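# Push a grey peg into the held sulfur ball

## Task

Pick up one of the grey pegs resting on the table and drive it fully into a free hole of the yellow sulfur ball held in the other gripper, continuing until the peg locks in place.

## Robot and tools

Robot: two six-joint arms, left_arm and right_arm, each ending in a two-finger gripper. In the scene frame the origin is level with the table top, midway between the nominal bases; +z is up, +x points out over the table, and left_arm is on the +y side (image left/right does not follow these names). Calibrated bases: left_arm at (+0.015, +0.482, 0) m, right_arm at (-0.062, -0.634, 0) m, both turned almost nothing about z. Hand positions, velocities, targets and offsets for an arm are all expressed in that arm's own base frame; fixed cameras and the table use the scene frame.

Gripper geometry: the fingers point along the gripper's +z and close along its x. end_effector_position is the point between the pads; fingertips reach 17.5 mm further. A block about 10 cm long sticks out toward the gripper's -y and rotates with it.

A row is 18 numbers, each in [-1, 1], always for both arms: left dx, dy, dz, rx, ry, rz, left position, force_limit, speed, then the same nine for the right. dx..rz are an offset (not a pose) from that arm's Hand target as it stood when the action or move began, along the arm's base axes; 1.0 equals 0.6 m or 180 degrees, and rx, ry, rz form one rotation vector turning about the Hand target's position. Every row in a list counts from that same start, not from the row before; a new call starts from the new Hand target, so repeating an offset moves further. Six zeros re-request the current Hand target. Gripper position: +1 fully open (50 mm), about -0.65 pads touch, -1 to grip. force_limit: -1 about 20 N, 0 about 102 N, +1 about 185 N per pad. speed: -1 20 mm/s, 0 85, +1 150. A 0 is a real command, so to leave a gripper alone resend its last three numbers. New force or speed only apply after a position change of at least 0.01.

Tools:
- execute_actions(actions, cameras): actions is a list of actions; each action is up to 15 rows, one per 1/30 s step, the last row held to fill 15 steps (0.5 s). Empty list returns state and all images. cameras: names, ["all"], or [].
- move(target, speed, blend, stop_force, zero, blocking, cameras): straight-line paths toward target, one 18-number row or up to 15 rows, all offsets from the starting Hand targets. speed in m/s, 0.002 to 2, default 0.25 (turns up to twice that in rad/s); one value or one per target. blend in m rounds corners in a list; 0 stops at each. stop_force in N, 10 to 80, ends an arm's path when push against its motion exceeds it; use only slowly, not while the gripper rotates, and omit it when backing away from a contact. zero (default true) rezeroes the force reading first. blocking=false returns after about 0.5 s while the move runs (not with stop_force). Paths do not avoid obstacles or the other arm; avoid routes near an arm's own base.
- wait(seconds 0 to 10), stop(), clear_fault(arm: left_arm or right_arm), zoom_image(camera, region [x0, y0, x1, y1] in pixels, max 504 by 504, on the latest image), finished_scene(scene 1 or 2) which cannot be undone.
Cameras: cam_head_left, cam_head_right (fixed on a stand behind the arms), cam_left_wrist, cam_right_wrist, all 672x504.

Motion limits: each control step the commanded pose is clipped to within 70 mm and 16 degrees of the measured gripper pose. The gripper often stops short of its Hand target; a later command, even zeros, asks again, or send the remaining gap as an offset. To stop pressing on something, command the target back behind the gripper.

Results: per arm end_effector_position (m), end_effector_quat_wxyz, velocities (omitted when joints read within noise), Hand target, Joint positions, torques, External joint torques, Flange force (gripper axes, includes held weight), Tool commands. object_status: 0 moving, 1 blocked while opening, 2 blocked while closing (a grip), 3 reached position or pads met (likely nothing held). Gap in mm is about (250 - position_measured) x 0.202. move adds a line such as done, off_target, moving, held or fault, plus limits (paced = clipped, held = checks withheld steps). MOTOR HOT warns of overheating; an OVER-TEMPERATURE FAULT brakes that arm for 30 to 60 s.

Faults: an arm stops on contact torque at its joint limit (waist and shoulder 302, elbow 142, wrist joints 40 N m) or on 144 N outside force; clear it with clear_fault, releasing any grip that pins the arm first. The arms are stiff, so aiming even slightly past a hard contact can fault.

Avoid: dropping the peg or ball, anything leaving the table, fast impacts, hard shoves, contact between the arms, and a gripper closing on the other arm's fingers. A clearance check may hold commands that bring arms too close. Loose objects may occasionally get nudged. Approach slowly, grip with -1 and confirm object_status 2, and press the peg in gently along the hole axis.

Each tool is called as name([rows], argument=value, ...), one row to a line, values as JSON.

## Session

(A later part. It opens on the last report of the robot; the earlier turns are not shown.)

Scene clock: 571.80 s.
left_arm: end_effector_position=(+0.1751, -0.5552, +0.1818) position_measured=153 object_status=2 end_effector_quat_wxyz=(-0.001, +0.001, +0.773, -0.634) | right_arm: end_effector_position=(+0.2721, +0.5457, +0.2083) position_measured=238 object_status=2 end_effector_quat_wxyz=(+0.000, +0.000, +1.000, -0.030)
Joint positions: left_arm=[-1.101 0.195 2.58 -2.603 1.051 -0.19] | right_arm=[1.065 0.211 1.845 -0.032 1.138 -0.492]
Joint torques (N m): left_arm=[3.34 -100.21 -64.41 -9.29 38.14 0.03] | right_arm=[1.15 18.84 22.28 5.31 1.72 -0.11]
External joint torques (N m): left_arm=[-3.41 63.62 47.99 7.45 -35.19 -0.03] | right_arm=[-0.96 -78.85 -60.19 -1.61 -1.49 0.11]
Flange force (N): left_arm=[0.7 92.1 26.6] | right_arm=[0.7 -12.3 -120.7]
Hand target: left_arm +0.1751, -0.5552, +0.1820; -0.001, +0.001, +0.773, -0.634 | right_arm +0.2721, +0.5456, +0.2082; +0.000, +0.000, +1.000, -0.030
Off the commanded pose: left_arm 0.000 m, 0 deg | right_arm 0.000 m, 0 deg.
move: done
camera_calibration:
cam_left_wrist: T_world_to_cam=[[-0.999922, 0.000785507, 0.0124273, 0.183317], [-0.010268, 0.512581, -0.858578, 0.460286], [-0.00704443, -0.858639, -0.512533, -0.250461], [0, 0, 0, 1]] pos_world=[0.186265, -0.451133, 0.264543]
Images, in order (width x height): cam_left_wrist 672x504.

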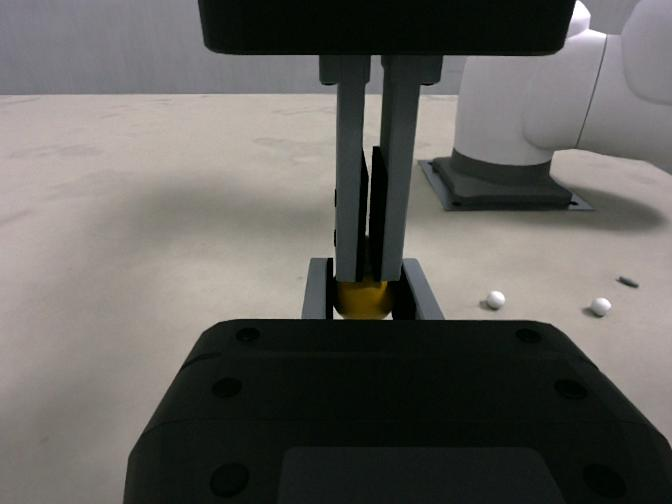

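move([
  [0,0,0,0,0,0,-1,1,-1,0.0012,0.0006,0.009,0,0,0,-1,0,-1],
  [0,0,0,0,0,0,-1,1,-1,0.0012,0.002,0.04,0,0,0,-1,0,-1],
], speed=0.02, cameras=["cam_left_wrist","cam_right_wrist"])

zoom_image(camera="cam_left_wrist", region=[340, 230, 390, 280])

Scene clock: 577.70 s.
left_arm: end_effector_position=(+0.1751, -0.5552, +0.1820) position_measured=153 object_status=2 end_effector_quat_wxyz=(-0.001, +0.001, +0.773, -0.634) | right_arm: end_effector_position=(+0.2728, +0.5468, +0.2321) position_measured=238 object_status=2 end_effector_quat_wxyz=(+0.000, +0.000, +1.000, -0.030)
Joint positions: left_arm=[-1.101 0.195 2.58 -2.603 1.051 -0.19] | right_arm=[1.065 0.195 1.817 -0.031 1.182 -0.494]
Joint torques (N m): left_arm=[-1.8 -34.39 -14.31 -2.14 3.05 0.06] | right_arm=[0.08 -54.28 -38.72 3.96 0.48 -0.14]
External joint torques (N m): left_arm=[1.75 -2.2 -1.9 0.32 -0.11 -0.06] | right_arm=[-0.08 -5.32 -0.48 -0.14 -0.27 0.14]
Flange force (N): left_arm=[-6.4 -7.3 -3.6] | right_arm=[3.2 -6.7 -3.4]
Hand target: left_arm +0.1751, -0.5552, +0.1820; -0.001, +0.001, +0.773, -0.634 | right_arm +0.2728, +0.5468, +0.2322; +0.000, +0.000, +1.000, -0.030
Off the commanded pose: left_arm 0.000 m, 0 deg | right_arm 0.000 m, 0 deg.
move: done
camera_calibration:
cam_left_wrist: T_world_to_cam=[[-0.999923, 0.000839455, 0.012342, 0.183463], [-0.0101686, 0.51239, -0.858693, 0.460299], [-0.00704475, -0.858752, -0.512342, -0.250511], [0, 0, 0, 1]] pos_world=[0.186365, -0.451134, 0.264643]
cam_right_wrist: T_world_to_cam=[[-0.999811, -0.0178417, 0.00775781, 0.29129], [-0.0150812, 0.962654, 0.270313, -0.562448], [-0.012291, 0.270145, -0.962741, 0.20695], [0, 0, 0, 1]] pos_world=[0.285296, 0.490733, 0.349017]
Images, in order (width x height): cam_left_wrist 672x504, cam_right_wrist 672x504.

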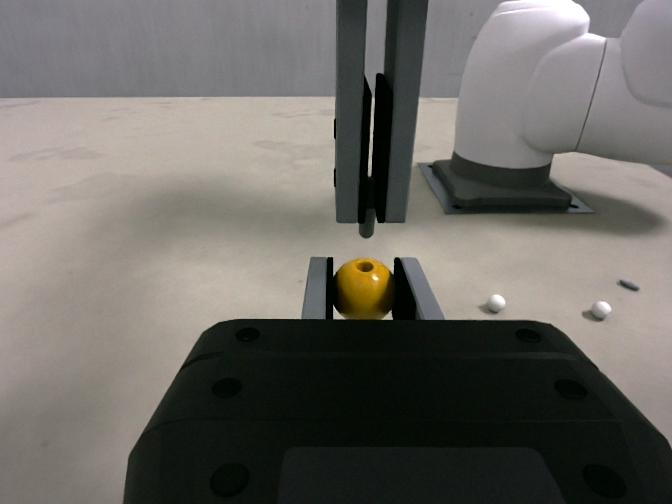

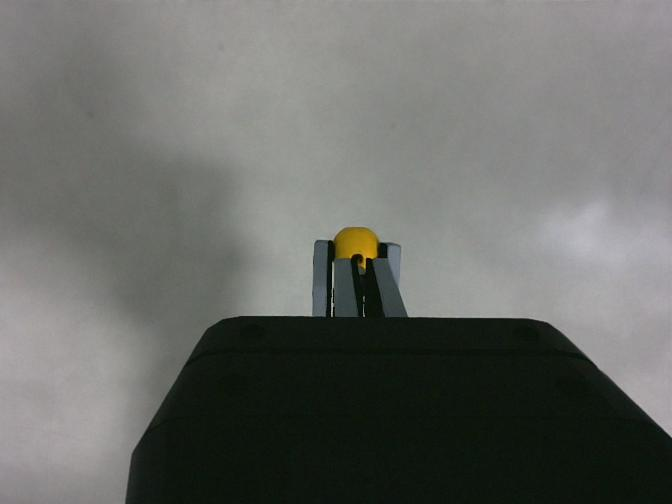

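Scaled by 10.080 from the camera's 672x504 image, which has a finer 960x720 frame.

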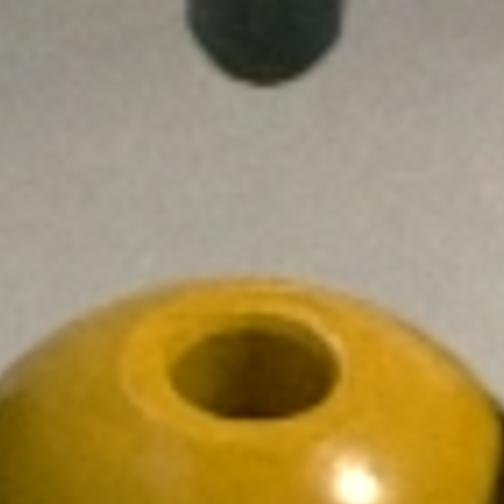

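zoom_image(camera="cam_left_wrist", region=[340, 195, 390, 245])

Scaled by 10.080 from the camera's 672x504 image, which has a finer 960x720 frame.

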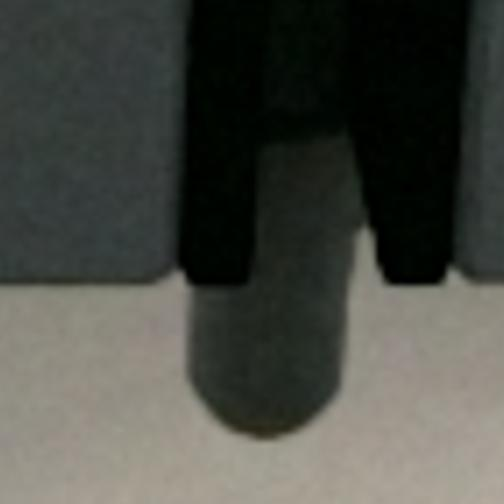

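zoom_image(camera="cam_left_wrist", region=[348, 252, 382, 282])

move([
  [0,0,0,0,0,0,-1,1,-1,0.0,-0.1,0.1,0,0,0,-1,0,-1],
], speed=0.15, cameras=["cam_left_wrist","cam_right_wrist"])

zoom_image(camera="cam_left_wrist", region=[330, 240, 400, 310])

zoom_image(camera="cam_right_wrist", region=[320, 160, 380, 220])

Scaled by 14.824 from the camera's 672x504 image, which has a finer 960x720 frame.

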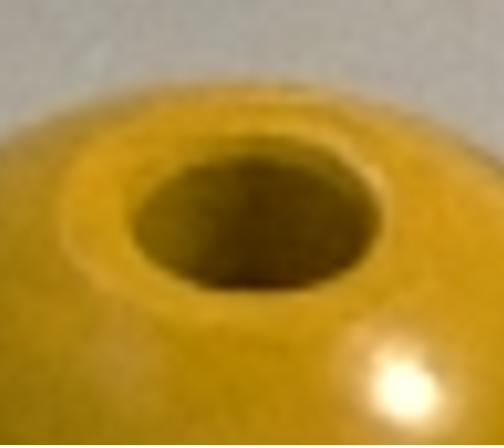

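Scene clock: 580.73 s.
left_arm: end_effector_position=(+0.1751, -0.5552, +0.1820) position_measured=153 object_status=2 end_effector_quat_wxyz=(-0.001, +0.001, +0.773, -0.634) | right_arm: end_effector_position=(+0.2728, +0.4869, +0.2921) position_measured=238 object_status=2 end_effector_quat_wxyz=(+0.000, +0.000, +1.000, -0.030)
Joint positions: left_arm=[-1.101 0.195 2.58 -2.603 1.051 -0.19] | right_arm=[1.015 0.074 1.841 -0.033 1.277 -0.546]
Joint torques (N m): left_arm=[-1.77 -34.28 -14.27 -2.11 3.1 0.09] | right_arm=[0.42 -42.25 -40.97 4.23 0.65 -0.27]
External joint torques (N m): left_arm=[1.75 -2.41 -1.97 0.28 -0.16 -0.09] | right_arm=[-0.61 -6.27 0.13 -0.28 -0.45 0.27]
Flange force (N): left_arm=[-6.3 -8.0 -3.8] | right_arm=[4.3 -9.4 -2.0]
Hand target: left_arm +0.1751, -0.5552, +0.1820; -0.001, +0.001, +0.773, -0.634 | right_arm +0.2728, +0.4868, +0.2922; +0.000, +0.000, +1.000, -0.030
Off the commanded pose: left_arm 0.000 m, 0 deg | right_arm 0.000 m, 0 deg.
move: done
camera_calibration:
cam_left_wrist: T_world_to_cam=[[-0.999923, 0.000839455, 0.012342, 0.183463], [-0.0101686, 0.51239, -0.858693, 0.460299], [-0.00704475, -0.858752, -0.512342, -0.250511], [0, 0, 0, 1]] pos_world=[0.186365, -0.451134, 0.264643]
cam_right_wrist: T_world_to_cam=[[-0.999811, -0.0178417, 0.00775781, 0.289754], [-0.0150812, 0.962654, 0.270313, -0.520907], [-0.012291, 0.270145, -0.962741, 0.280923], [0, 0, 0, 1]] pos_world=[0.285296, 0.430733, 0.409017]
Images, in order (width x height): cam_left_wrist 672x504, cam_right_wrist 672x504.

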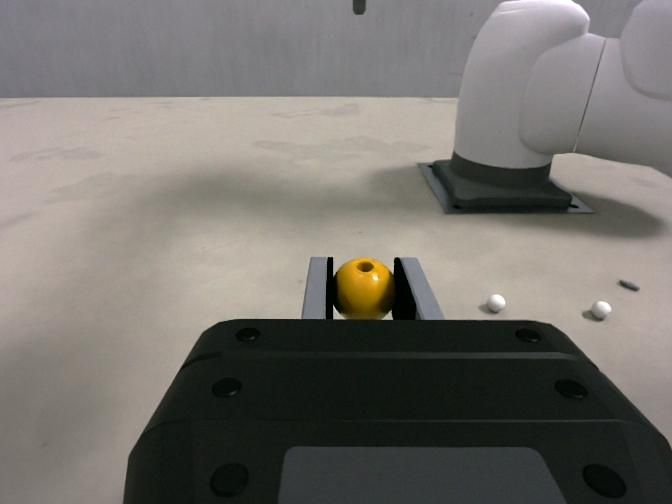

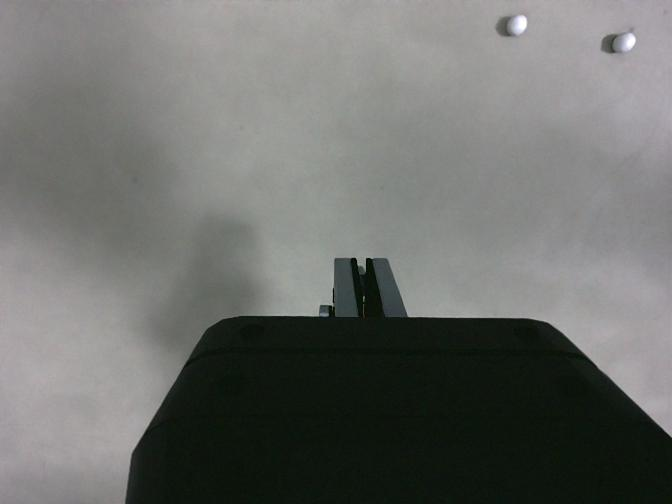

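Scaled by 7.200 from the camera's 672x504 image, which has a finer 960x720 frame.

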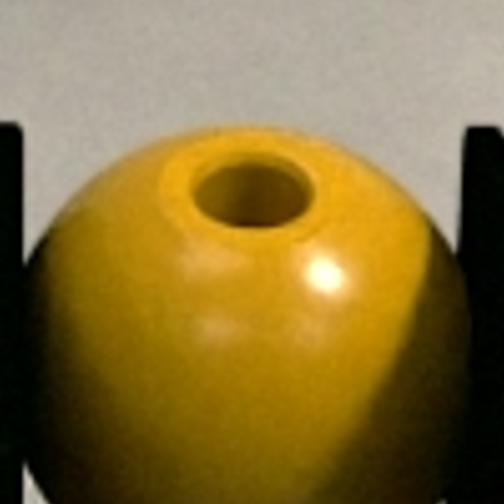

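Scaled by 8.400 from the camera's 672x504 image, which has a finer 960x720 frame.

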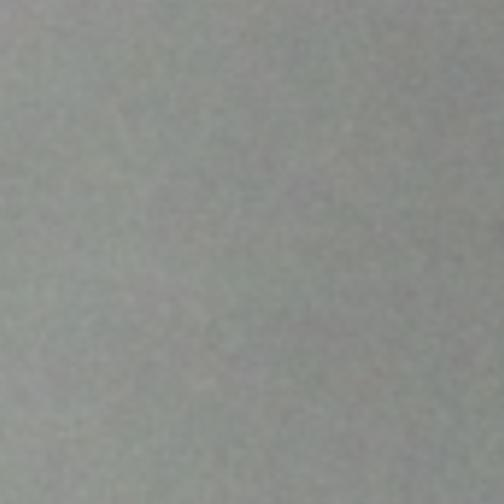

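move([
  [0,0,0,0,0,0,-1,1,-1,0.0,-0.06,0.1,0,0,-0.554,-1,0,-1],
], speed=0.5)

move([
  [0,0,0,0,0,0,-1,1,-1,0.0,-0.06,0.0,0,0,-0.446,-1,0,-1],
], speed=0.5)

Scene clock: 587.90 s.
left_arm: end_effector_position=(+0.1751, -0.5552, +0.1820) position_measured=153 object_status=2 end_effector_quat_wxyz=(-0.001, +0.001, +0.773, -0.634) | right_arm: end_effector_position=(+0.2728, +0.4508, +0.3521) position_measured=238 object_status=2 end_effector_quat_wxyz=(-0.023, +0.764, +0.645, -0.019)
Joint positions: left_arm=[-1.101 0.195 2.58 -2.603 1.051 -0.19] | right_arm=[0.932 -0.018 1.824 0.054 1.363 1.089]
Joint torques (N m): left_arm=[-2.02 -34.19 -14.37 -2.12 3.1 0.1] | right_arm=[0.72 -35.51 -42.55 4.68 0.44 -0.25]
External joint torques (N m): left_arm=[2.04 -2.53 -1.9 0.29 -0.16 -0.1] | right_arm=[-0.62 -4.77 0.32 -0.25 -0.33 0.26]
Flange force (N): left_arm=[-7.0 -8.2 -4.4] | right_arm=[-7.9 -2.7 -0.6]
Hand target: left_arm +0.1751, -0.5552, +0.1820; -0.001, +0.001, +0.773, -0.634 | right_arm +0.2728, +0.4508, +0.3522; -0.023, +0.764, +0.645, -0.019
Off the commanded pose: left_arm 0.000 m, 0 deg | right_arm 0.000 m, 0 deg.
move: done

Scene clock: 589.97 s.
left_arm: end_effector_position=(+0.1751, -0.5552, +0.1820) position_measured=153 object_status=2 end_effector_quat_wxyz=(-0.001, +0.001, +0.773, -0.634) | right_arm: end_effector_position=(+0.2729, +0.4148, +0.3522) position_measured=238 object_status=2 end_effector_quat_wxyz=(-0.030, +1.000, +0.000, +0.000)
Joint positions: left_arm=[-1.101 0.195 2.58 -2.603 1.051 -0.19] | right_arm=[0.898 -0.102 1.902 0.039 1.295 2.458]
Joint torques (N m): left_arm=[-1.7 -34.19 -14.32 -2.11 3.04 0.06] | right_arm=[0.14 -26.3 -42.78 4.54 0.11 -0.21]
External joint torques (N m): left_arm=[1.74 -2.59 -1.78 0.3 -0.1 -0.06] | right_arm=[0.13 -6.18 0 -0.13 -0.31 0.2]
Flange force (N): left_arm=[-6.0 -8.1 -4.3] | right_arm=[-6.4 7.8 -2.3]
Hand target: left_arm +0.1751, -0.5552, +0.1820; -0.001, +0.001, +0.773, -0.634 | right_arm +0.2728, +0.4148, +0.3522; -0.030, +1.000, +0.000, +0.000
Off the commanded pose: left_arm 0.000 m, 0 deg | right_arm 0.000 m, 0 deg.
move: done

move([
  [0,0,0,0,0,0,-1,1,-1,0.0,0.0,-0.1,0.481,0,0,-1,0,-1],
  [0,0,0,0,0,0,-1,1,-1,0.0,0.025,-0.277,0.481,0,0,-1,0,-1],
], speed=0.4, cameras=["cam_left_wrist","cam_right_wrist"])

zoom_image(camera="cam_right_wrist", region=[310, 110, 410, 210])

Scene clock: 594.00 s.
left_arm: end_effector_position=(+0.1751, -0.5552, +0.1820) position_measured=153 object_status=2 end_effector_quat_wxyz=(-0.001, +0.001, +0.773, -0.634) | right_arm: end_effector_position=(+0.2728, +0.4298, +0.1860) position_measured=238 object_status=2 end_effector_quat_wxyz=(+0.707, -0.707, +0.000, +0.000)
Joint positions: left_arm=[-1.101 0.195 2.58 -2.603 1.051 -0.19] | right_arm=[0.359 0.342 2.626 1.924 1.51 0.162]
Joint torques (N m): left_arm=[-1.88 -34.34 -14.43 -2.15 3.12 0.07] | right_arm=[0.69 -43.89 -13.55 0.52 3.44 -0.12]
External joint torques (N m): left_arm=[1.9 -2.58 -1.88 0.32 -0.16 -0.07] | right_arm=[-0.61 -4.46 0.96 -0.29 -0.43 0.12]
Flange force (N): left_arm=[-6.6 -8.4 -4.4] | right_arm=[-2.5 -15.1 -4.4]
Hand target: left_arm +0.1751, -0.5552, +0.1820; -0.001, +0.001, +0.773, -0.634 | right_arm +0.2728, +0.4298, +0.1860; +0.707, -0.707, +0.000, +0.000
Off the commanded pose: left_arm 0.000 m, 0 deg | right_arm 0.000 m, 0 deg.
move: done
camera_calibration:
cam_left_wrist: T_world_to_cam=[[-0.999923, 0.000839455, 0.012342, 0.183463], [-0.0101686, 0.51239, -0.858693, 0.460299], [-0.00704475, -0.858752, -0.512342, -0.250511], [0, 0, 0, 1]] pos_world=[0.186365, -0.451134, 0.264643]
cam_right_wrist: T_world_to_cam=[[0.999811, -0.00667976, 0.0182724, -0.26269], [0.0150805, -0.327288, -0.944804, 0.334892], [0.0122914, 0.944901, -0.327125, -0.220786], [0, 0, 0, 1]] pos_world=[0.260304, 0.316473, 0.248983]
Images, in order (width x height): cam_left_wrist 672x504, cam_right_wrist 672x504.

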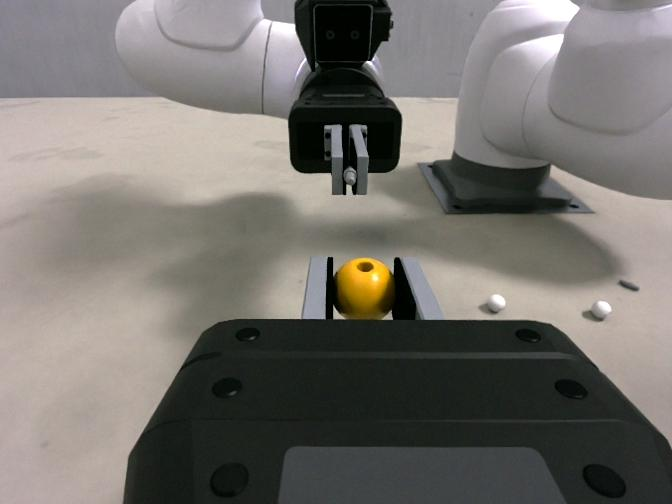

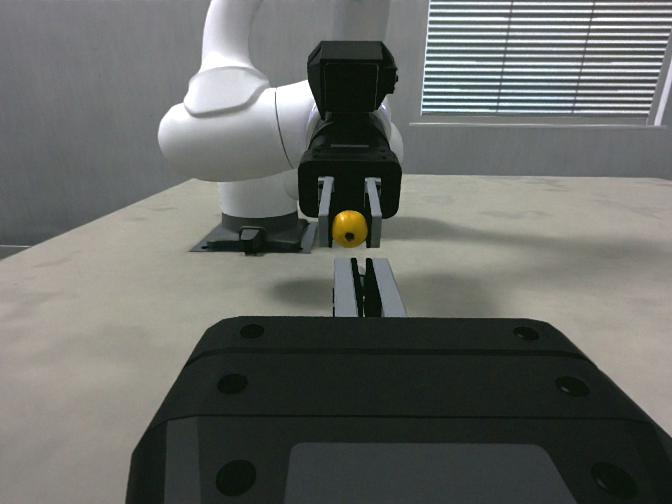

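Scaled by 5.040 from the camera's 672x504 image, which has a finer 960x720 frame.

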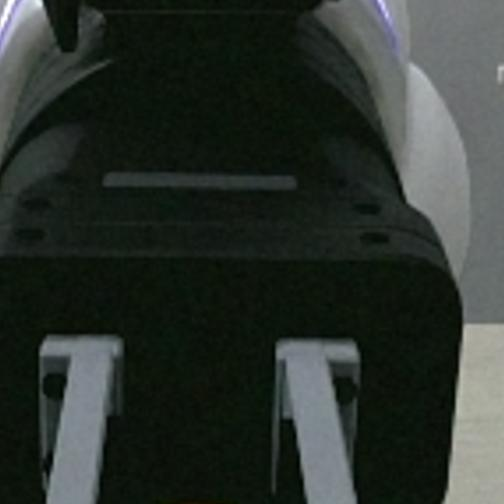

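zoom_image(camera="cam_right_wrist", region=[320, 200, 380, 260])

zoom_image(camera="cam_left_wrist", region=[320, 150, 380, 210])

zoom_image(camera="cam_right_wrist", region=[340, 250, 400, 310])

Scaled by 8.400 from the camera's 672x504 image, which has a finer 960x720 frame.

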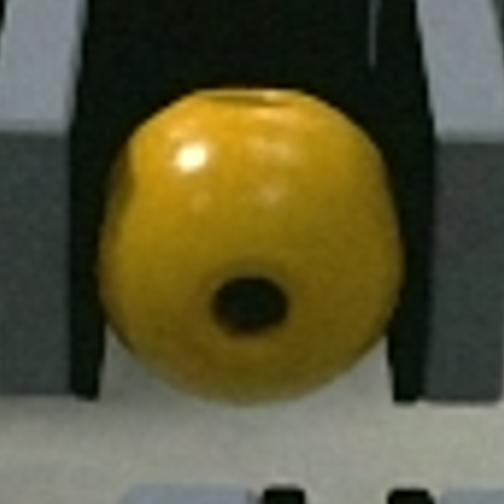

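Scaled by 8.400 from the camera's 672x504 image, which has a finer 960x720 frame.

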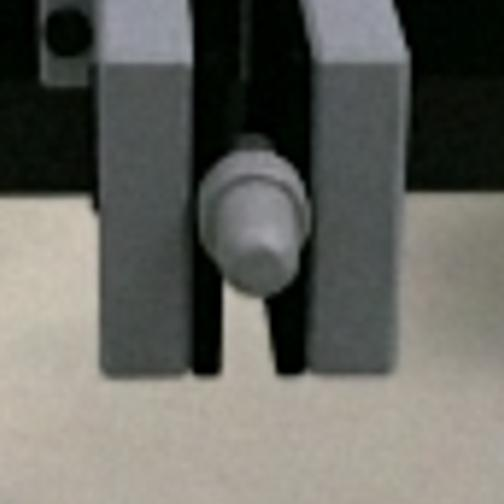

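Scaled by 8.400 from the camera's 672x504 image, which has a finer 960x720 frame.

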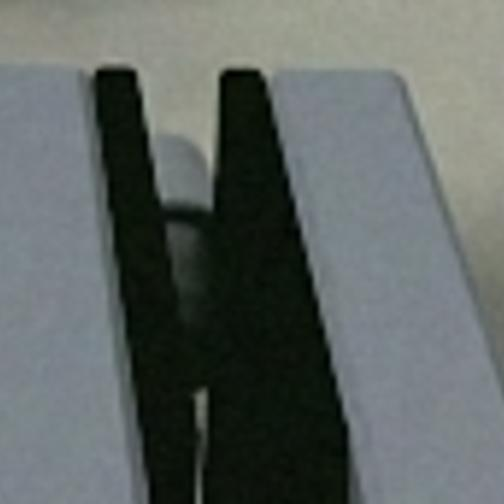

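move([
  [0,0,0,0,0,0,-1,1,-1,-0.0038,0.095,-0.019,0.038,0,-0.0095,-1,0,-1],
], speed=0.1, cameras=["cam_left_wrist","cam_right_wrist"])

zoom_image(camera="cam_right_wrist", region=[330, 210, 400, 280])

zoom_image(camera="cam_left_wrist", region=[320, 210, 420, 310])

Scene clock: 597.47 s.
left_arm: end_effector_position=(+0.1751, -0.5552, +0.1820) position_measured=153 object_status=2 end_effector_quat_wxyz=(-0.001, +0.001, +0.773, -0.634) | right_arm: end_effector_position=(+0.2706, +0.4868, +0.1746) position_measured=238 object_status=2 end_effector_quat_wxyz=(+0.748, -0.664, +0.010, -0.011)
Joint positions: left_arm=[-1.101 0.195 2.58 -2.603 1.051 -0.19] | right_arm=[0.543 0.495 2.589 2.149 1.658 0.05]
Joint torques (N m): left_arm=[-2.09 -34.11 -14.48 -2.07 3.12 0.07] | right_arm=[-0.67 -53.25 -9.05 0.36 3.51 -0.09]
External joint torques (N m): left_arm=[2.06 -2.47 -1.76 0.25 -0.18 -0.07] | right_arm=[0.96 -5.07 1.28 -0.38 -0.49 0.09]
Flange force (N): left_arm=[-6.8 -8.0 -4.5] | right_arm=[-3.1 -16.5 1.8]
Hand target: left_arm +0.1751, -0.5552, +0.1820; -0.001, +0.001, +0.773, -0.634 | right_arm +0.2706, +0.4868, +0.1746; +0.748, -0.664, +0.010, -0.011
Off the commanded pose: left_arm 0.000 m, 0 deg | right_arm 0.000 m, 0 deg.
move: done
camera_calibration:
cam_left_wrist: T_world_to_cam=[[-0.999923, 0.000839455, 0.012342, 0.183463], [-0.0101686, 0.51239, -0.858693, 0.460299], [-0.00704475, -0.858752, -0.512342, -0.250511], [0, 0, 0, 1]] pos_world=[0.186365, -0.451134, 0.264643]
cam_right_wrist: T_world_to_cam=[[0.999134, -0.0385956, 0.0155465, -0.243676], [0.00698446, -0.212765, -0.977079, 0.294876], [0.0410187, 0.976341, -0.212311, -0.32152], [0, 0, 0, 1]] pos_world=[0.254594, 0.367247, 0.223643]
Images, in order (width x height): cam_left_wrist 672x504, cam_right_wrist 672x504.

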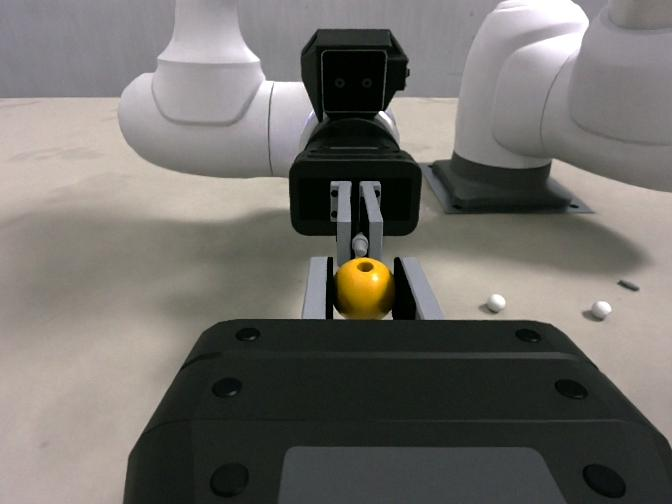

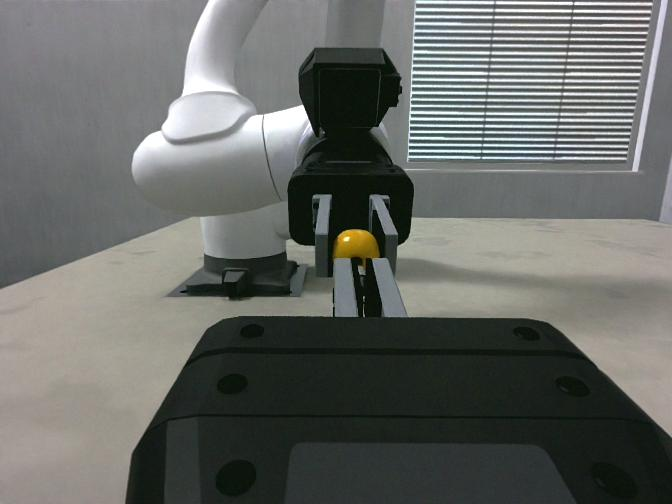

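Scaled by 7.200 from the camera's 672x504 image, which has a finer 960x720 frame.

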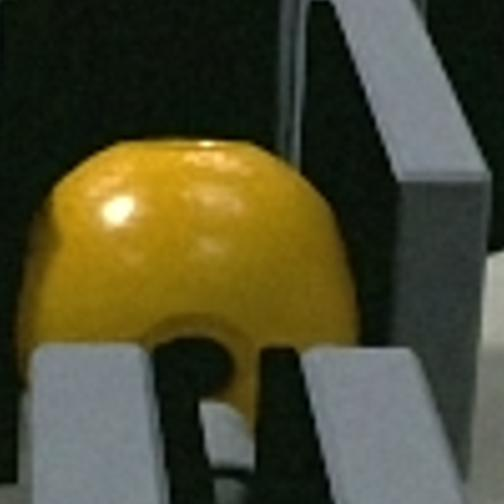

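Scaled by 5.040 from the camera's 672x504 image, which has a finer 960x720 frame.

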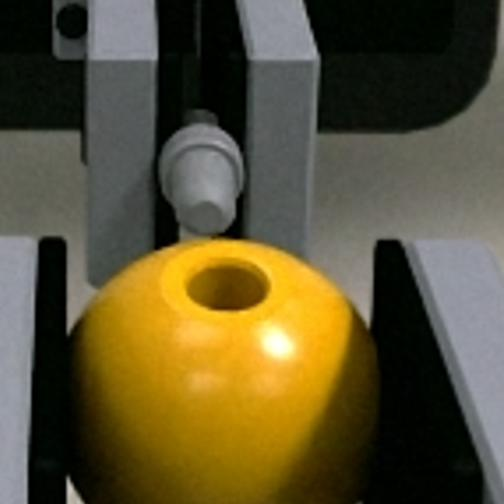

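move([
  [0,0,0,0,0,0,-1,1,-1,0.0005,0.0165,-0.003,0,0,0,-1,0,-1],
], speed=0.05, cameras=["cam_left_wrist","cam_right_wrist"])

zoom_image(camera="cam_right_wrist", region=[335, 225, 385, 275])

zoom_image(camera="cam_left_wrist", region=[320, 210, 420, 310])

Scene clock: 601.03 s.
left_arm: end_effector_position=(+0.1751, -0.5552, +0.1820) position_measured=153 object_status=2 end_effector_quat_wxyz=(-0.001, +0.001, +0.773, -0.634) | right_arm: end_effector_position=(+0.2709, +0.4967, +0.1728) position_measured=238 object_status=2 end_effector_quat_wxyz=(+0.748, -0.664, +0.010, -0.011)
Joint positions: left_arm=[-1.101 0.195 2.58 -2.603 1.051 -0.19] | right_arm=[0.568 0.501 2.577 2.174 1.654 0.053]
Joint torques (N m): left_arm=[-1.75 -34.07 -14.21 -2.2 3.09 0.11] | right_arm=[0.88 -54.09 -9.14 0.21 3.39 -0.11]
External joint torques (N m): left_arm=[1.72 -2.64 -1.84 0.4 -0.15 -0.11] | right_arm=[-1.16 -4.57 1.15 -0.18 -0.39 0.11]
Flange force (N): left_arm=[-6.3 -8.7 -4.4] | right_arm=[0.3 -15.2 -3.1]
Hand target: left_arm +0.1751, -0.5552, +0.1820; -0.001, +0.001, +0.773, -0.634 | right_arm +0.2709, +0.4967, +0.1728; +0.748, -0.664, +0.010, -0.011
Off the commanded pose: left_arm 0.000 m, 0 deg | right_arm 0.000 m, 0 deg.
move: done
camera_calibration:
cam_left_wrist: T_world_to_cam=[[-0.999923, 0.000839455, 0.012342, 0.183463], [-0.0101686, 0.51239, -0.858693, 0.460299], [-0.00704475, -0.858752, -0.512342, -0.250511], [0, 0, 0, 1]] pos_world=[0.186365, -0.451134, 0.264643]
cam_right_wrist: T_world_to_cam=[[0.999134, -0.0385958, 0.0155455, -0.243565], [0.00698338, -0.212765, -0.977079, 0.295221], [0.0410187, 0.976341, -0.212311, -0.33158], [0, 0, 0, 1]] pos_world=[0.254894, 0.377147, 0.221843]
Images, in order (width x height): cam_left_wrist 672x504, cam_right_wrist 672x504.

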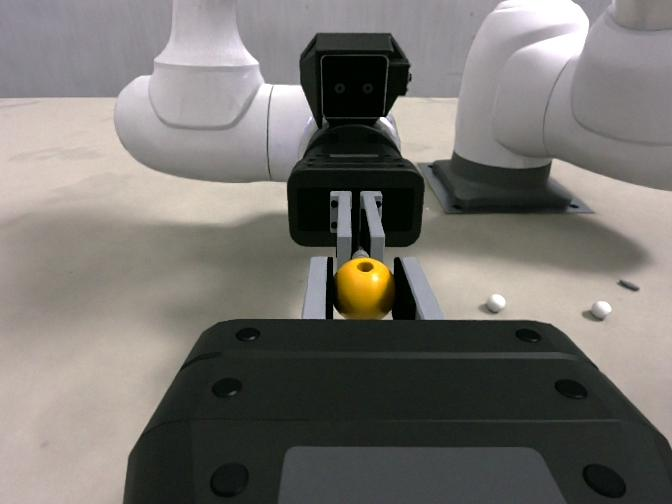

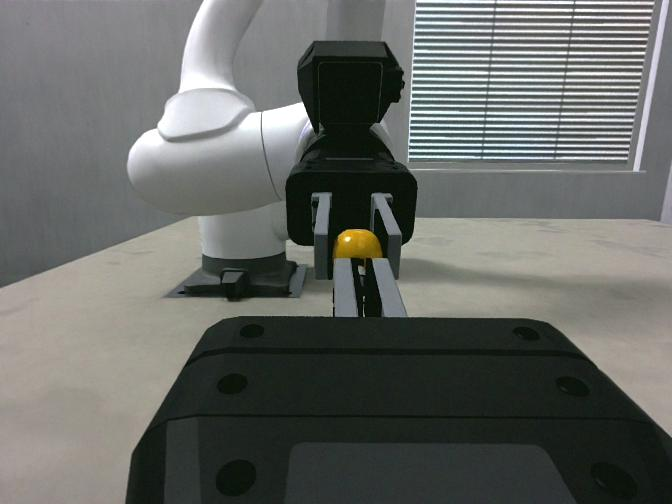

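Scaled by 10.080 from the camera's 672x504 image, which has a finer 960x720 frame.

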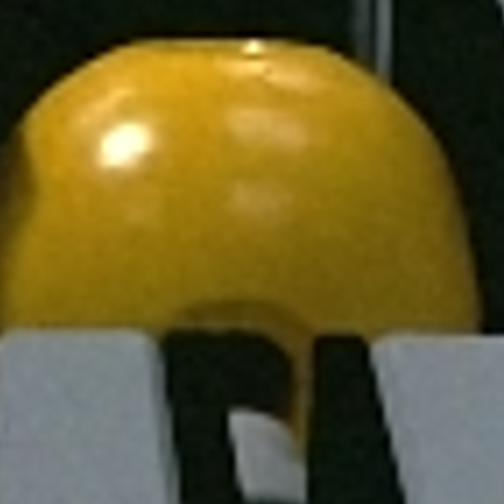

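Scaled by 5.040 from the camera's 672x504 image, which has a finer 960x720 frame.

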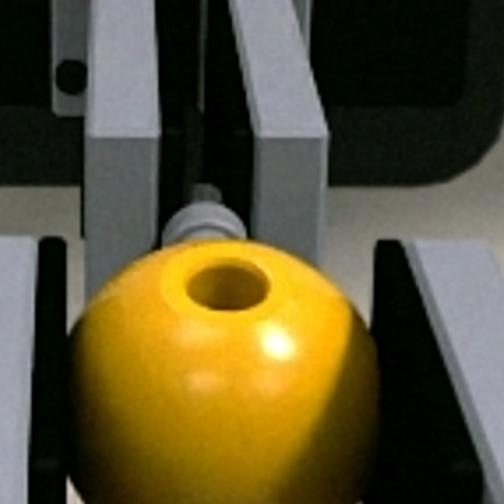

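move([
  [0,0,0,0,0,0,-1,1,-1,0.0008,0.0248,0.003,0,0,0,-1,0,-1],
], speed=0.012, stop_force=15, cameras=["cam_left_wrist","cam_right_wrist"])

zoom_image(camera="cam_right_wrist", region=[335, 225, 385, 275])

zoom_image(camera="cam_left_wrist", region=[320, 210, 420, 310])

Scene clock: 603.57 s.
left_arm: end_effector_position=(+0.1751, -0.5552, +0.1819) position_measured=153 object_status=2 end_effector_quat_wxyz=(-0.001, +0.001, +0.773, -0.634) | right_arm: end_effector_position=(+0.2713, +0.5111, +0.1745) position_measured=238 object_status=2 end_effector_quat_wxyz=(+0.748, -0.664, +0.010, -0.011)
Joint positions: left_arm=[-1.101 0.195 2.58 -2.603 1.051 -0.19] | right_arm=[0.603 0.498 2.56 2.21 1.64 0.068]
Joint torques (N m): left_arm=[-6 -32.29 -28.8 -3.02 4.04 0.14] | right_arm=[9.76 -55.36 -18.5 -0.59 2.97 -0.14]
External joint torques (N m): left_arm=[6.04 -4.4 12.54 1.18 -1.1 -0.14] | right_arm=[-9.77 -4.02 9.63 0.58 0.04 0.15]
Flange force (N): left_arm=[-5.9 -4.6 -33.4] | right_arm=[2.3 -16.7 -32.1]
Hand target: left_arm +0.1751, -0.5552, +0.1820; -0.001, +0.001, +0.773, -0.634 | right_arm +0.2713, +0.5111, +0.1745; +0.748, -0.664, +0.010, -0.011 (not the last commanded pose)
Off the commanded pose: left_arm 0.000 m, 0 deg | right_arm 0.001 m, 0 deg.
move: contact (right_arm)
camera_calibration:
cam_left_wrist: T_world_to_cam=[[-0.999923, 0.000839738, 0.0123415, 0.183363], [-0.0101681, 0.51239, -0.858693, 0.460297], [-0.00704475, -0.858752, -0.512342, -0.250512], [0, 0, 0, 1]] pos_world=[0.186265, -0.451134, 0.264643]
cam_right_wrist: T_world_to_cam=[[0.999135, -0.0386134, 0.0154526, -0.243413], [0.00688092, -0.212952, -0.977038, 0.300013], [0.0410174, 0.976299, -0.212502, -0.345139], [0, 0, 0, 1]] pos_world=[0.255294, 0.391448, 0.223543]
Images, in order (width x height): cam_left_wrist 672x504, cam_right_wrist 672x504.

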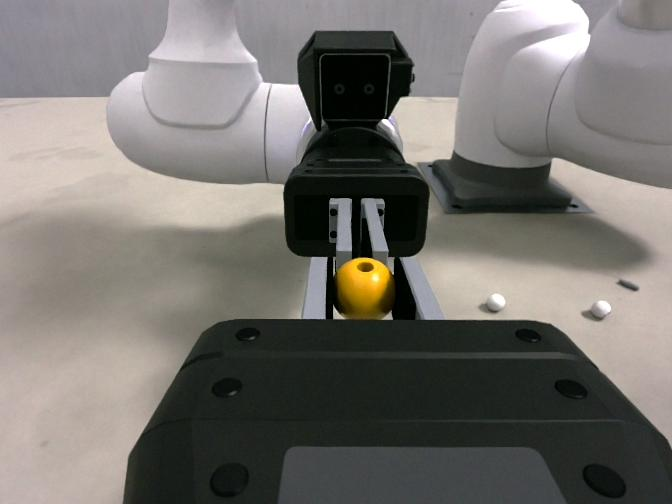

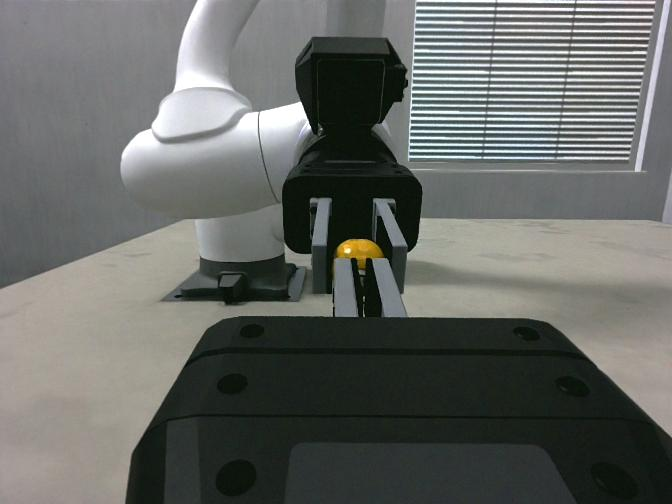

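Scaled by 10.080 from the camera's 672x504 image, which has a finer 960x720 frame.

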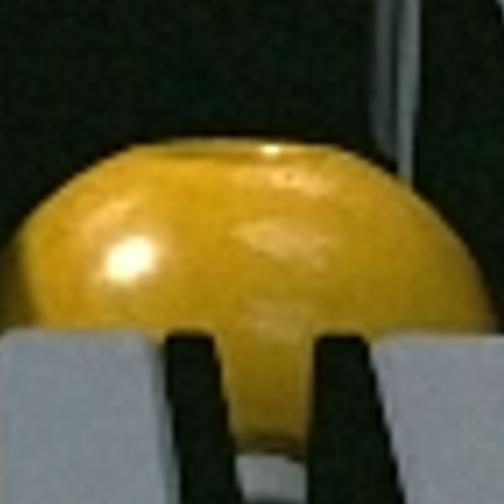

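Scaled by 5.040 from the camera's 672x504 image, which has a finer 960x720 frame.

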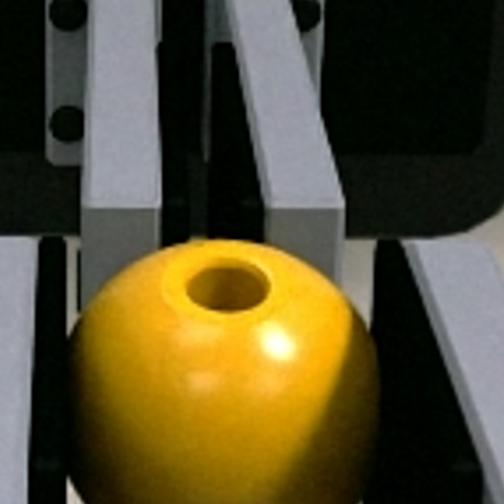

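move([
  [0,0,0,0,0,0,-1,1,-1,0.0001,0.0033,0.0004,0,0,0,-1,0,-1],
], speed=0.008, cameras=["cam_left_wrist","cam_right_wrist"])

zoom_image(camera="cam_right_wrist", region=[335, 225, 385, 275])

Scene clock: 604.83 s.
left_arm: end_effector_position=(+0.1748, -0.5544, +0.1813) position_measured=153 object_status=2 end_effector_quat_wxyz=(-0.001, +0.000, +0.774, -0.633) | right_arm: end_effector_position=(+0.2711, +0.5126, +0.1744) position_measured=238 object_status=2 end_effector_quat_wxyz=(+0.748, -0.664, +0.011, -0.010)
Joint positions: left_arm=[-1.101 0.195 2.581 -2.603 1.051 -0.19] | right_arm=[0.607 0.498 2.559 2.214 1.638 0.07]
Joint torques (N m): left_arm=[-15.74 -21.54 -45.25 -2.23 1.89 0.1] | right_arm=[21.78 -63.5 -37.56 -0.02 6.44 -0.14]
External joint torques (N m): left_arm=[15.7 -14.94 29.11 0.41 1.05 -0.1] | right_arm=[-21.81 4.16 28.58 0.01 -3.44 0.14]
External joint torques when the fault began: left_arm=[25.84 -19.77 57.25 0.93 -0.89 -0.1] | right_arm=[-38.72 5.9 46.29 0.18 -2.68 0.09]
Flange force (N): left_arm=[-8.6 -10.1 -83.5] | right_arm=[2.3 -5.7 -82.2]
Flange force when the fault began (N): left_arm=[-8.3 -4.7 -142.8] | right_arm=[7.4 -7.6 -143.4]
Hand target: left_arm +0.1748, -0.5544, +0.1813; -0.001, +0.000, +0.774, -0.633 (not the last commanded pose) | right_arm +0.2711, +0.5126, +0.1744; +0.748, -0.664, +0.011, -0.010 (not the last commanded pose)
Tool commands: left_gripper/position=-1.0 left_gripper/force_limit=+1.0 left_gripper/speed=-1.0 right_gripper/position=-1.0 right_gripper/force_limit=+0.003922 right_gripper/speed=-1.0
Off the commanded pose: left_arm 0.001 m, 0 deg | right_arm 0.001 m, 0 deg.
FORCE FAULT: contact force on the left arm reached its limit, and that arm stopped. FORCE FAULT: contact force on the right arm reached its limit, and that arm stopped. On each arm, the contact can be on any part of the arm, not only on its tool. The stops overlap, and so far they count together as 1 of the actions that you can send in this scene. Those arms' remaining commands of this call were not run. Those arms are still stopped at the end of this call. While their stops run, those arms take no new command, but each of their grippers still runs the gripper command that each later call begins with.
CLEAR FAULT: each arm stays stopped until you call clear_fault with its name: clear_fault(arm="left_arm"), clear_fault(arm="right_arm").
move: fault (left_arm, right_arm)
camera_calibration:
cam_left_wrist: T_world_to_cam=[[-0.999915, 0.000632992, 0.0130452, 0.182788], [-0.0108689, 0.513505, -0.858018, 0.460011], [-0.0072419, -0.858086, -0.513454, -0.249624], [0, 0, 0, 1]] pos_world=[0.185965, -0.450533, 0.264142]
cam_right_wrist: T_world_to_cam=[[0.999136, -0.0388967, 0.0146239, -0.242858], [0.00598158, -0.213632, -0.976896, 0.30082], [0.0411222, 0.97614, -0.213215, -0.3465], [0, 0, 0, 1]] pos_world=[0.255098, 0.393051, 0.223542]
Images, in order (width x height): cam_left_wrist 672x504, cam_right_wrist 672x504.

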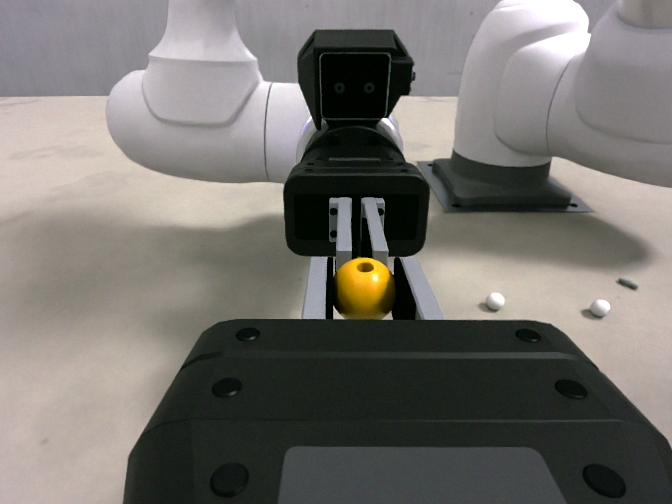

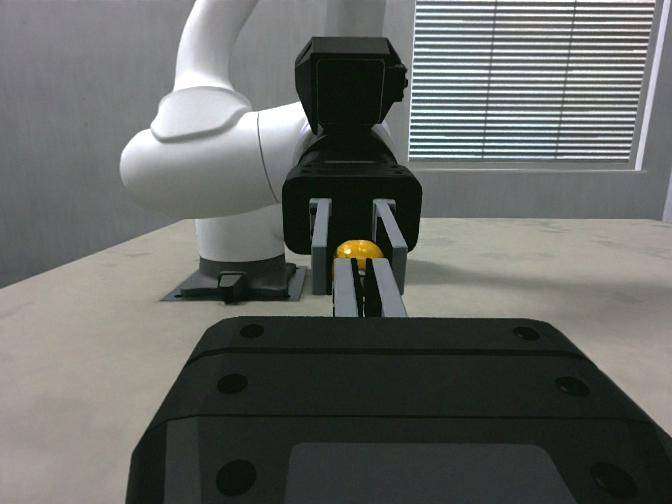

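Scaled by 10.080 from the camera's 672x504 image, which has a finer 960x720 frame.

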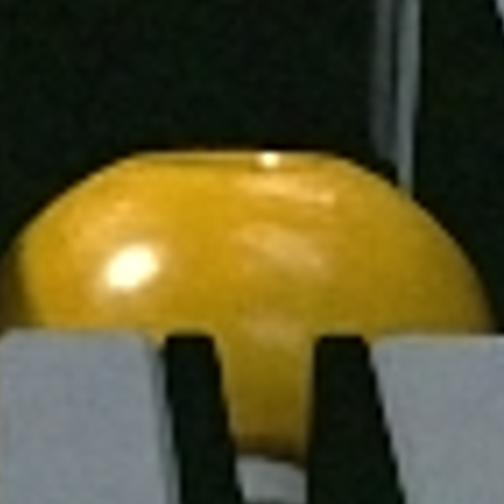

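clear_fault(arm="right_arm")

clear_fault(arm="left_arm")

Scene clock: 605.37 s.
left_arm: end_effector_position=(+0.1748, -0.5544, +0.1813) position_measured=153 object_status=2 end_effector_quat_wxyz=(-0.001, +0.000, +0.774, -0.633) | right_arm: end_effector_position=(+0.2711, +0.5126, +0.1744) position_measured=238 object_status=2 end_effector_quat_wxyz=(+0.748, -0.664, +0.011, -0.010)
Joint positions: left_arm=[-1.101 0.195 2.581 -2.603 1.051 -0.19] | right_arm=[0.607 0.498 2.559 2.214 1.638 0.07]
Joint torques (N m): left_arm=[-15.72 -21.91 -45.29 -2.21 1.96 0.07] | right_arm=[21.82 -63.65 -37.57 0.02 6.46 -0.04]
External joint torques (N m): left_arm=[15.76 -14.99 29.11 0.39 1 -0.06] | right_arm=[-21.89 4.17 28.63 -0.02 -3.45 0.05]
Flange force (N): left_arm=[-8.6 -10.3 -83.6] | right_arm=[2.4 -5.5 -82.6]
Hand target: left_arm +0.1748, -0.5544, +0.1813; -0.001, +0.000, +0.774, -0.633 (not the last commanded pose) | right_arm +0.2711, +0.5126, +0.1744; +0.748, -0.664, +0.011, -0.010 (not the last commanded pose)
Tool commands: left_gripper/position=-1.0 left_gripper/force_limit=+1.0 left_gripper/speed=-1.0 right_gripper/position=-1.0 right_gripper/force_limit=+0.003922 right_gripper/speed=-1.0
Off the commanded pose: left_arm 0.001 m, 0 deg | right_arm 0.001 m, 0 deg.
FORCE FAULT, CONTINUED: the left arm was still stopped when this call began, by the force fault that an earlier result reported. The call counts as one of the actions that you can send in this scene. That arm is still stopped at the end of this call. While its stop runs, that arm takes no new command, but its gripper still runs the gripper command that each later call begins with.
FORCE FAULT, CONTINUED: the right arm's stop, for the force fault that an earlier result reported, is over. That arm's target is now where it stood when the stop ended, not its last command. That arm accepts commands again.
CLEAR FAULT: your call cleared the right arm's force fault. If the contact force or a joint's load stays at its limit, that arm stops again.
CLEAR FAULT: the left arm stays stopped until you call clear_fault(arm="left_arm").

Scene clock: 605.47 s.
left_arm: end_effector_position=(+0.1748, -0.5544, +0.1813) position_measured=153 object_status=2 end_effector_quat_wxyz=(-0.001, +0.000, +0.774, -0.633) | right_arm: end_effector_position=(+0.2710, +0.5124, +0.1743) position_measured=238 object_status=2 end_effector_quat_wxyz=(+0.747, -0.664, +0.011, -0.010)
Joint positions: left_arm=[-1.101 0.195 2.581 -2.603 1.051 -0.19] | right_arm=[0.607 0.498 2.559 2.214 1.638 0.07]
Joint torques (N m): left_arm=[-10.74 -23.84 -40.66 -3.2 1.86 0.09] | right_arm=[20.14 -61.87 -31.21 -1.05 6.01 -0.09]
External joint torques (N m): left_arm=[10.75 -12.84 24.45 1.38 1.08 -0.09] | right_arm=[-20.24 2.7 22.28 1.04 -3.01 0.09]
Flange force (N): left_arm=[-3.6 -10.0 -68.8] | right_arm=[5.8 -7.2 -68.7]
Hand target: left_arm +0.1748, -0.5544, +0.1813; -0.001, +0.000, +0.774, -0.633 (not the last commanded pose) | right_arm +0.2711, +0.5126, +0.1744; +0.748, -0.664, +0.011, -0.010 (not the last commanded pose)
Tool commands: left_gripper/position=-1.0 left_gripper/force_limit=+1.0 left_gripper/speed=-1.0 right_gripper/position=-1.0 right_gripper/force_limit=+0.003922 right_gripper/speed=-1.0
Off the commanded pose: left_arm 0.001 m, 0 deg | right_arm 0.001 m, 0 deg.
FORCE FAULT, CONTINUED: the left arm's stop, for the force fault that an earlier result reported, is over. The call counts as one of the actions that you can send in this scene. That arm's target is now where it stood when the stop ended, not its last command. That arm accepts commands again.
CLEAR FAULT: your call cleared the left arm's force fault. If the contact force or a joint's load stays at its limit, that arm stops again.

move([
  [0,0,0,0,0,0,-1,1,-1,0,-0.0022,-0.0003,0,0,0,-1,0,-1],
], speed=0.004, cameras=["cam_right_wrist"])

zoom_image(camera="cam_right_wrist", region=[350, 245, 380, 285])

Scene clock: 606.43 s.
left_arm: end_effector_position=(+0.1749, -0.5546, +0.1814) position_measured=153 object_status=2 end_effector_quat_wxyz=(-0.001, +0.000, +0.774, -0.633) | right_arm: end_effector_position=(+0.2711, +0.5113, +0.1743) position_measured=238 object_status=2 end_effector_quat_wxyz=(+0.748, -0.664, +0.011, -0.011)
Joint positions: left_arm=[-1.101 0.195 2.581 -2.603 1.051 -0.19] | right_arm=[0.604 0.498 2.56 2.211 1.64 0.069]
Joint torques (N m): left_arm=[0.3 -32.49 -13.4 -2.77 1.97 0.09] | right_arm=[1.87 -56.04 -9.87 -0.57 4.31 -0.21]
External joint torques (N m): left_arm=[-0.34 -4.11 -2.71 0.96 0.97 -0.09] | right_arm=[-1.92 -3.43 0.96 0.57 -1.3 0.21]
Flange force (N): left_arm=[-2.6 -10.8 -3.6] | right_arm=[1.4 -13.3 -2.2]
Hand target: left_arm +0.1748, -0.5544, +0.1813; -0.001, +0.000, +0.774, -0.633 | right_arm +0.2711, +0.5113, +0.1742; +0.748, -0.664, +0.011, -0.010
Off the commanded pose: left_arm 0.000 m, 0 deg | right_arm 0.000 m, 0 deg.
move: done
camera_calibration:
cam_right_wrist: T_world_to_cam=[[0.999136, -0.0388772, 0.0147178, -0.242936], [0.00608148, -0.21354, -0.976915, 0.300387], [0.0411226, 0.97616, -0.213119, -0.345282], [0, 0, 0, 1]] pos_world=[0.255098, 0.39175, 0.223442]
Images, in order (width x height): cam_right_wrist 672x504.

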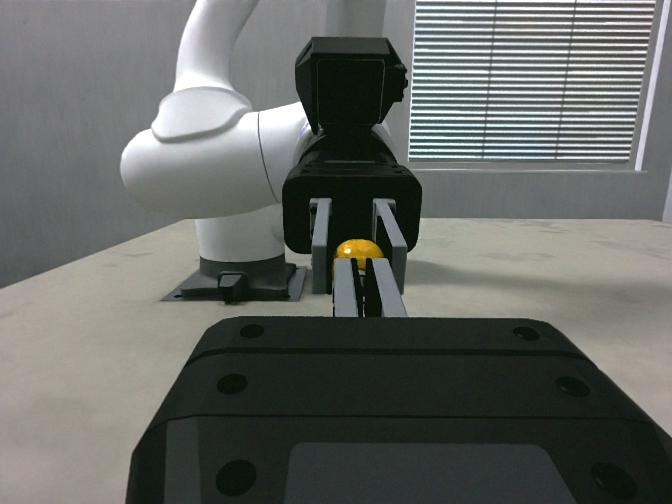

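Scaled by 12.600 from the camera's 672x504 image, which has a finer 960x720 frame.

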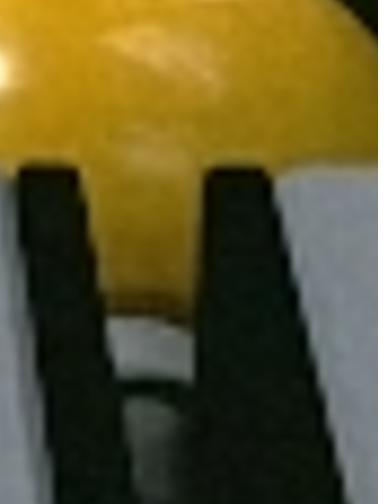

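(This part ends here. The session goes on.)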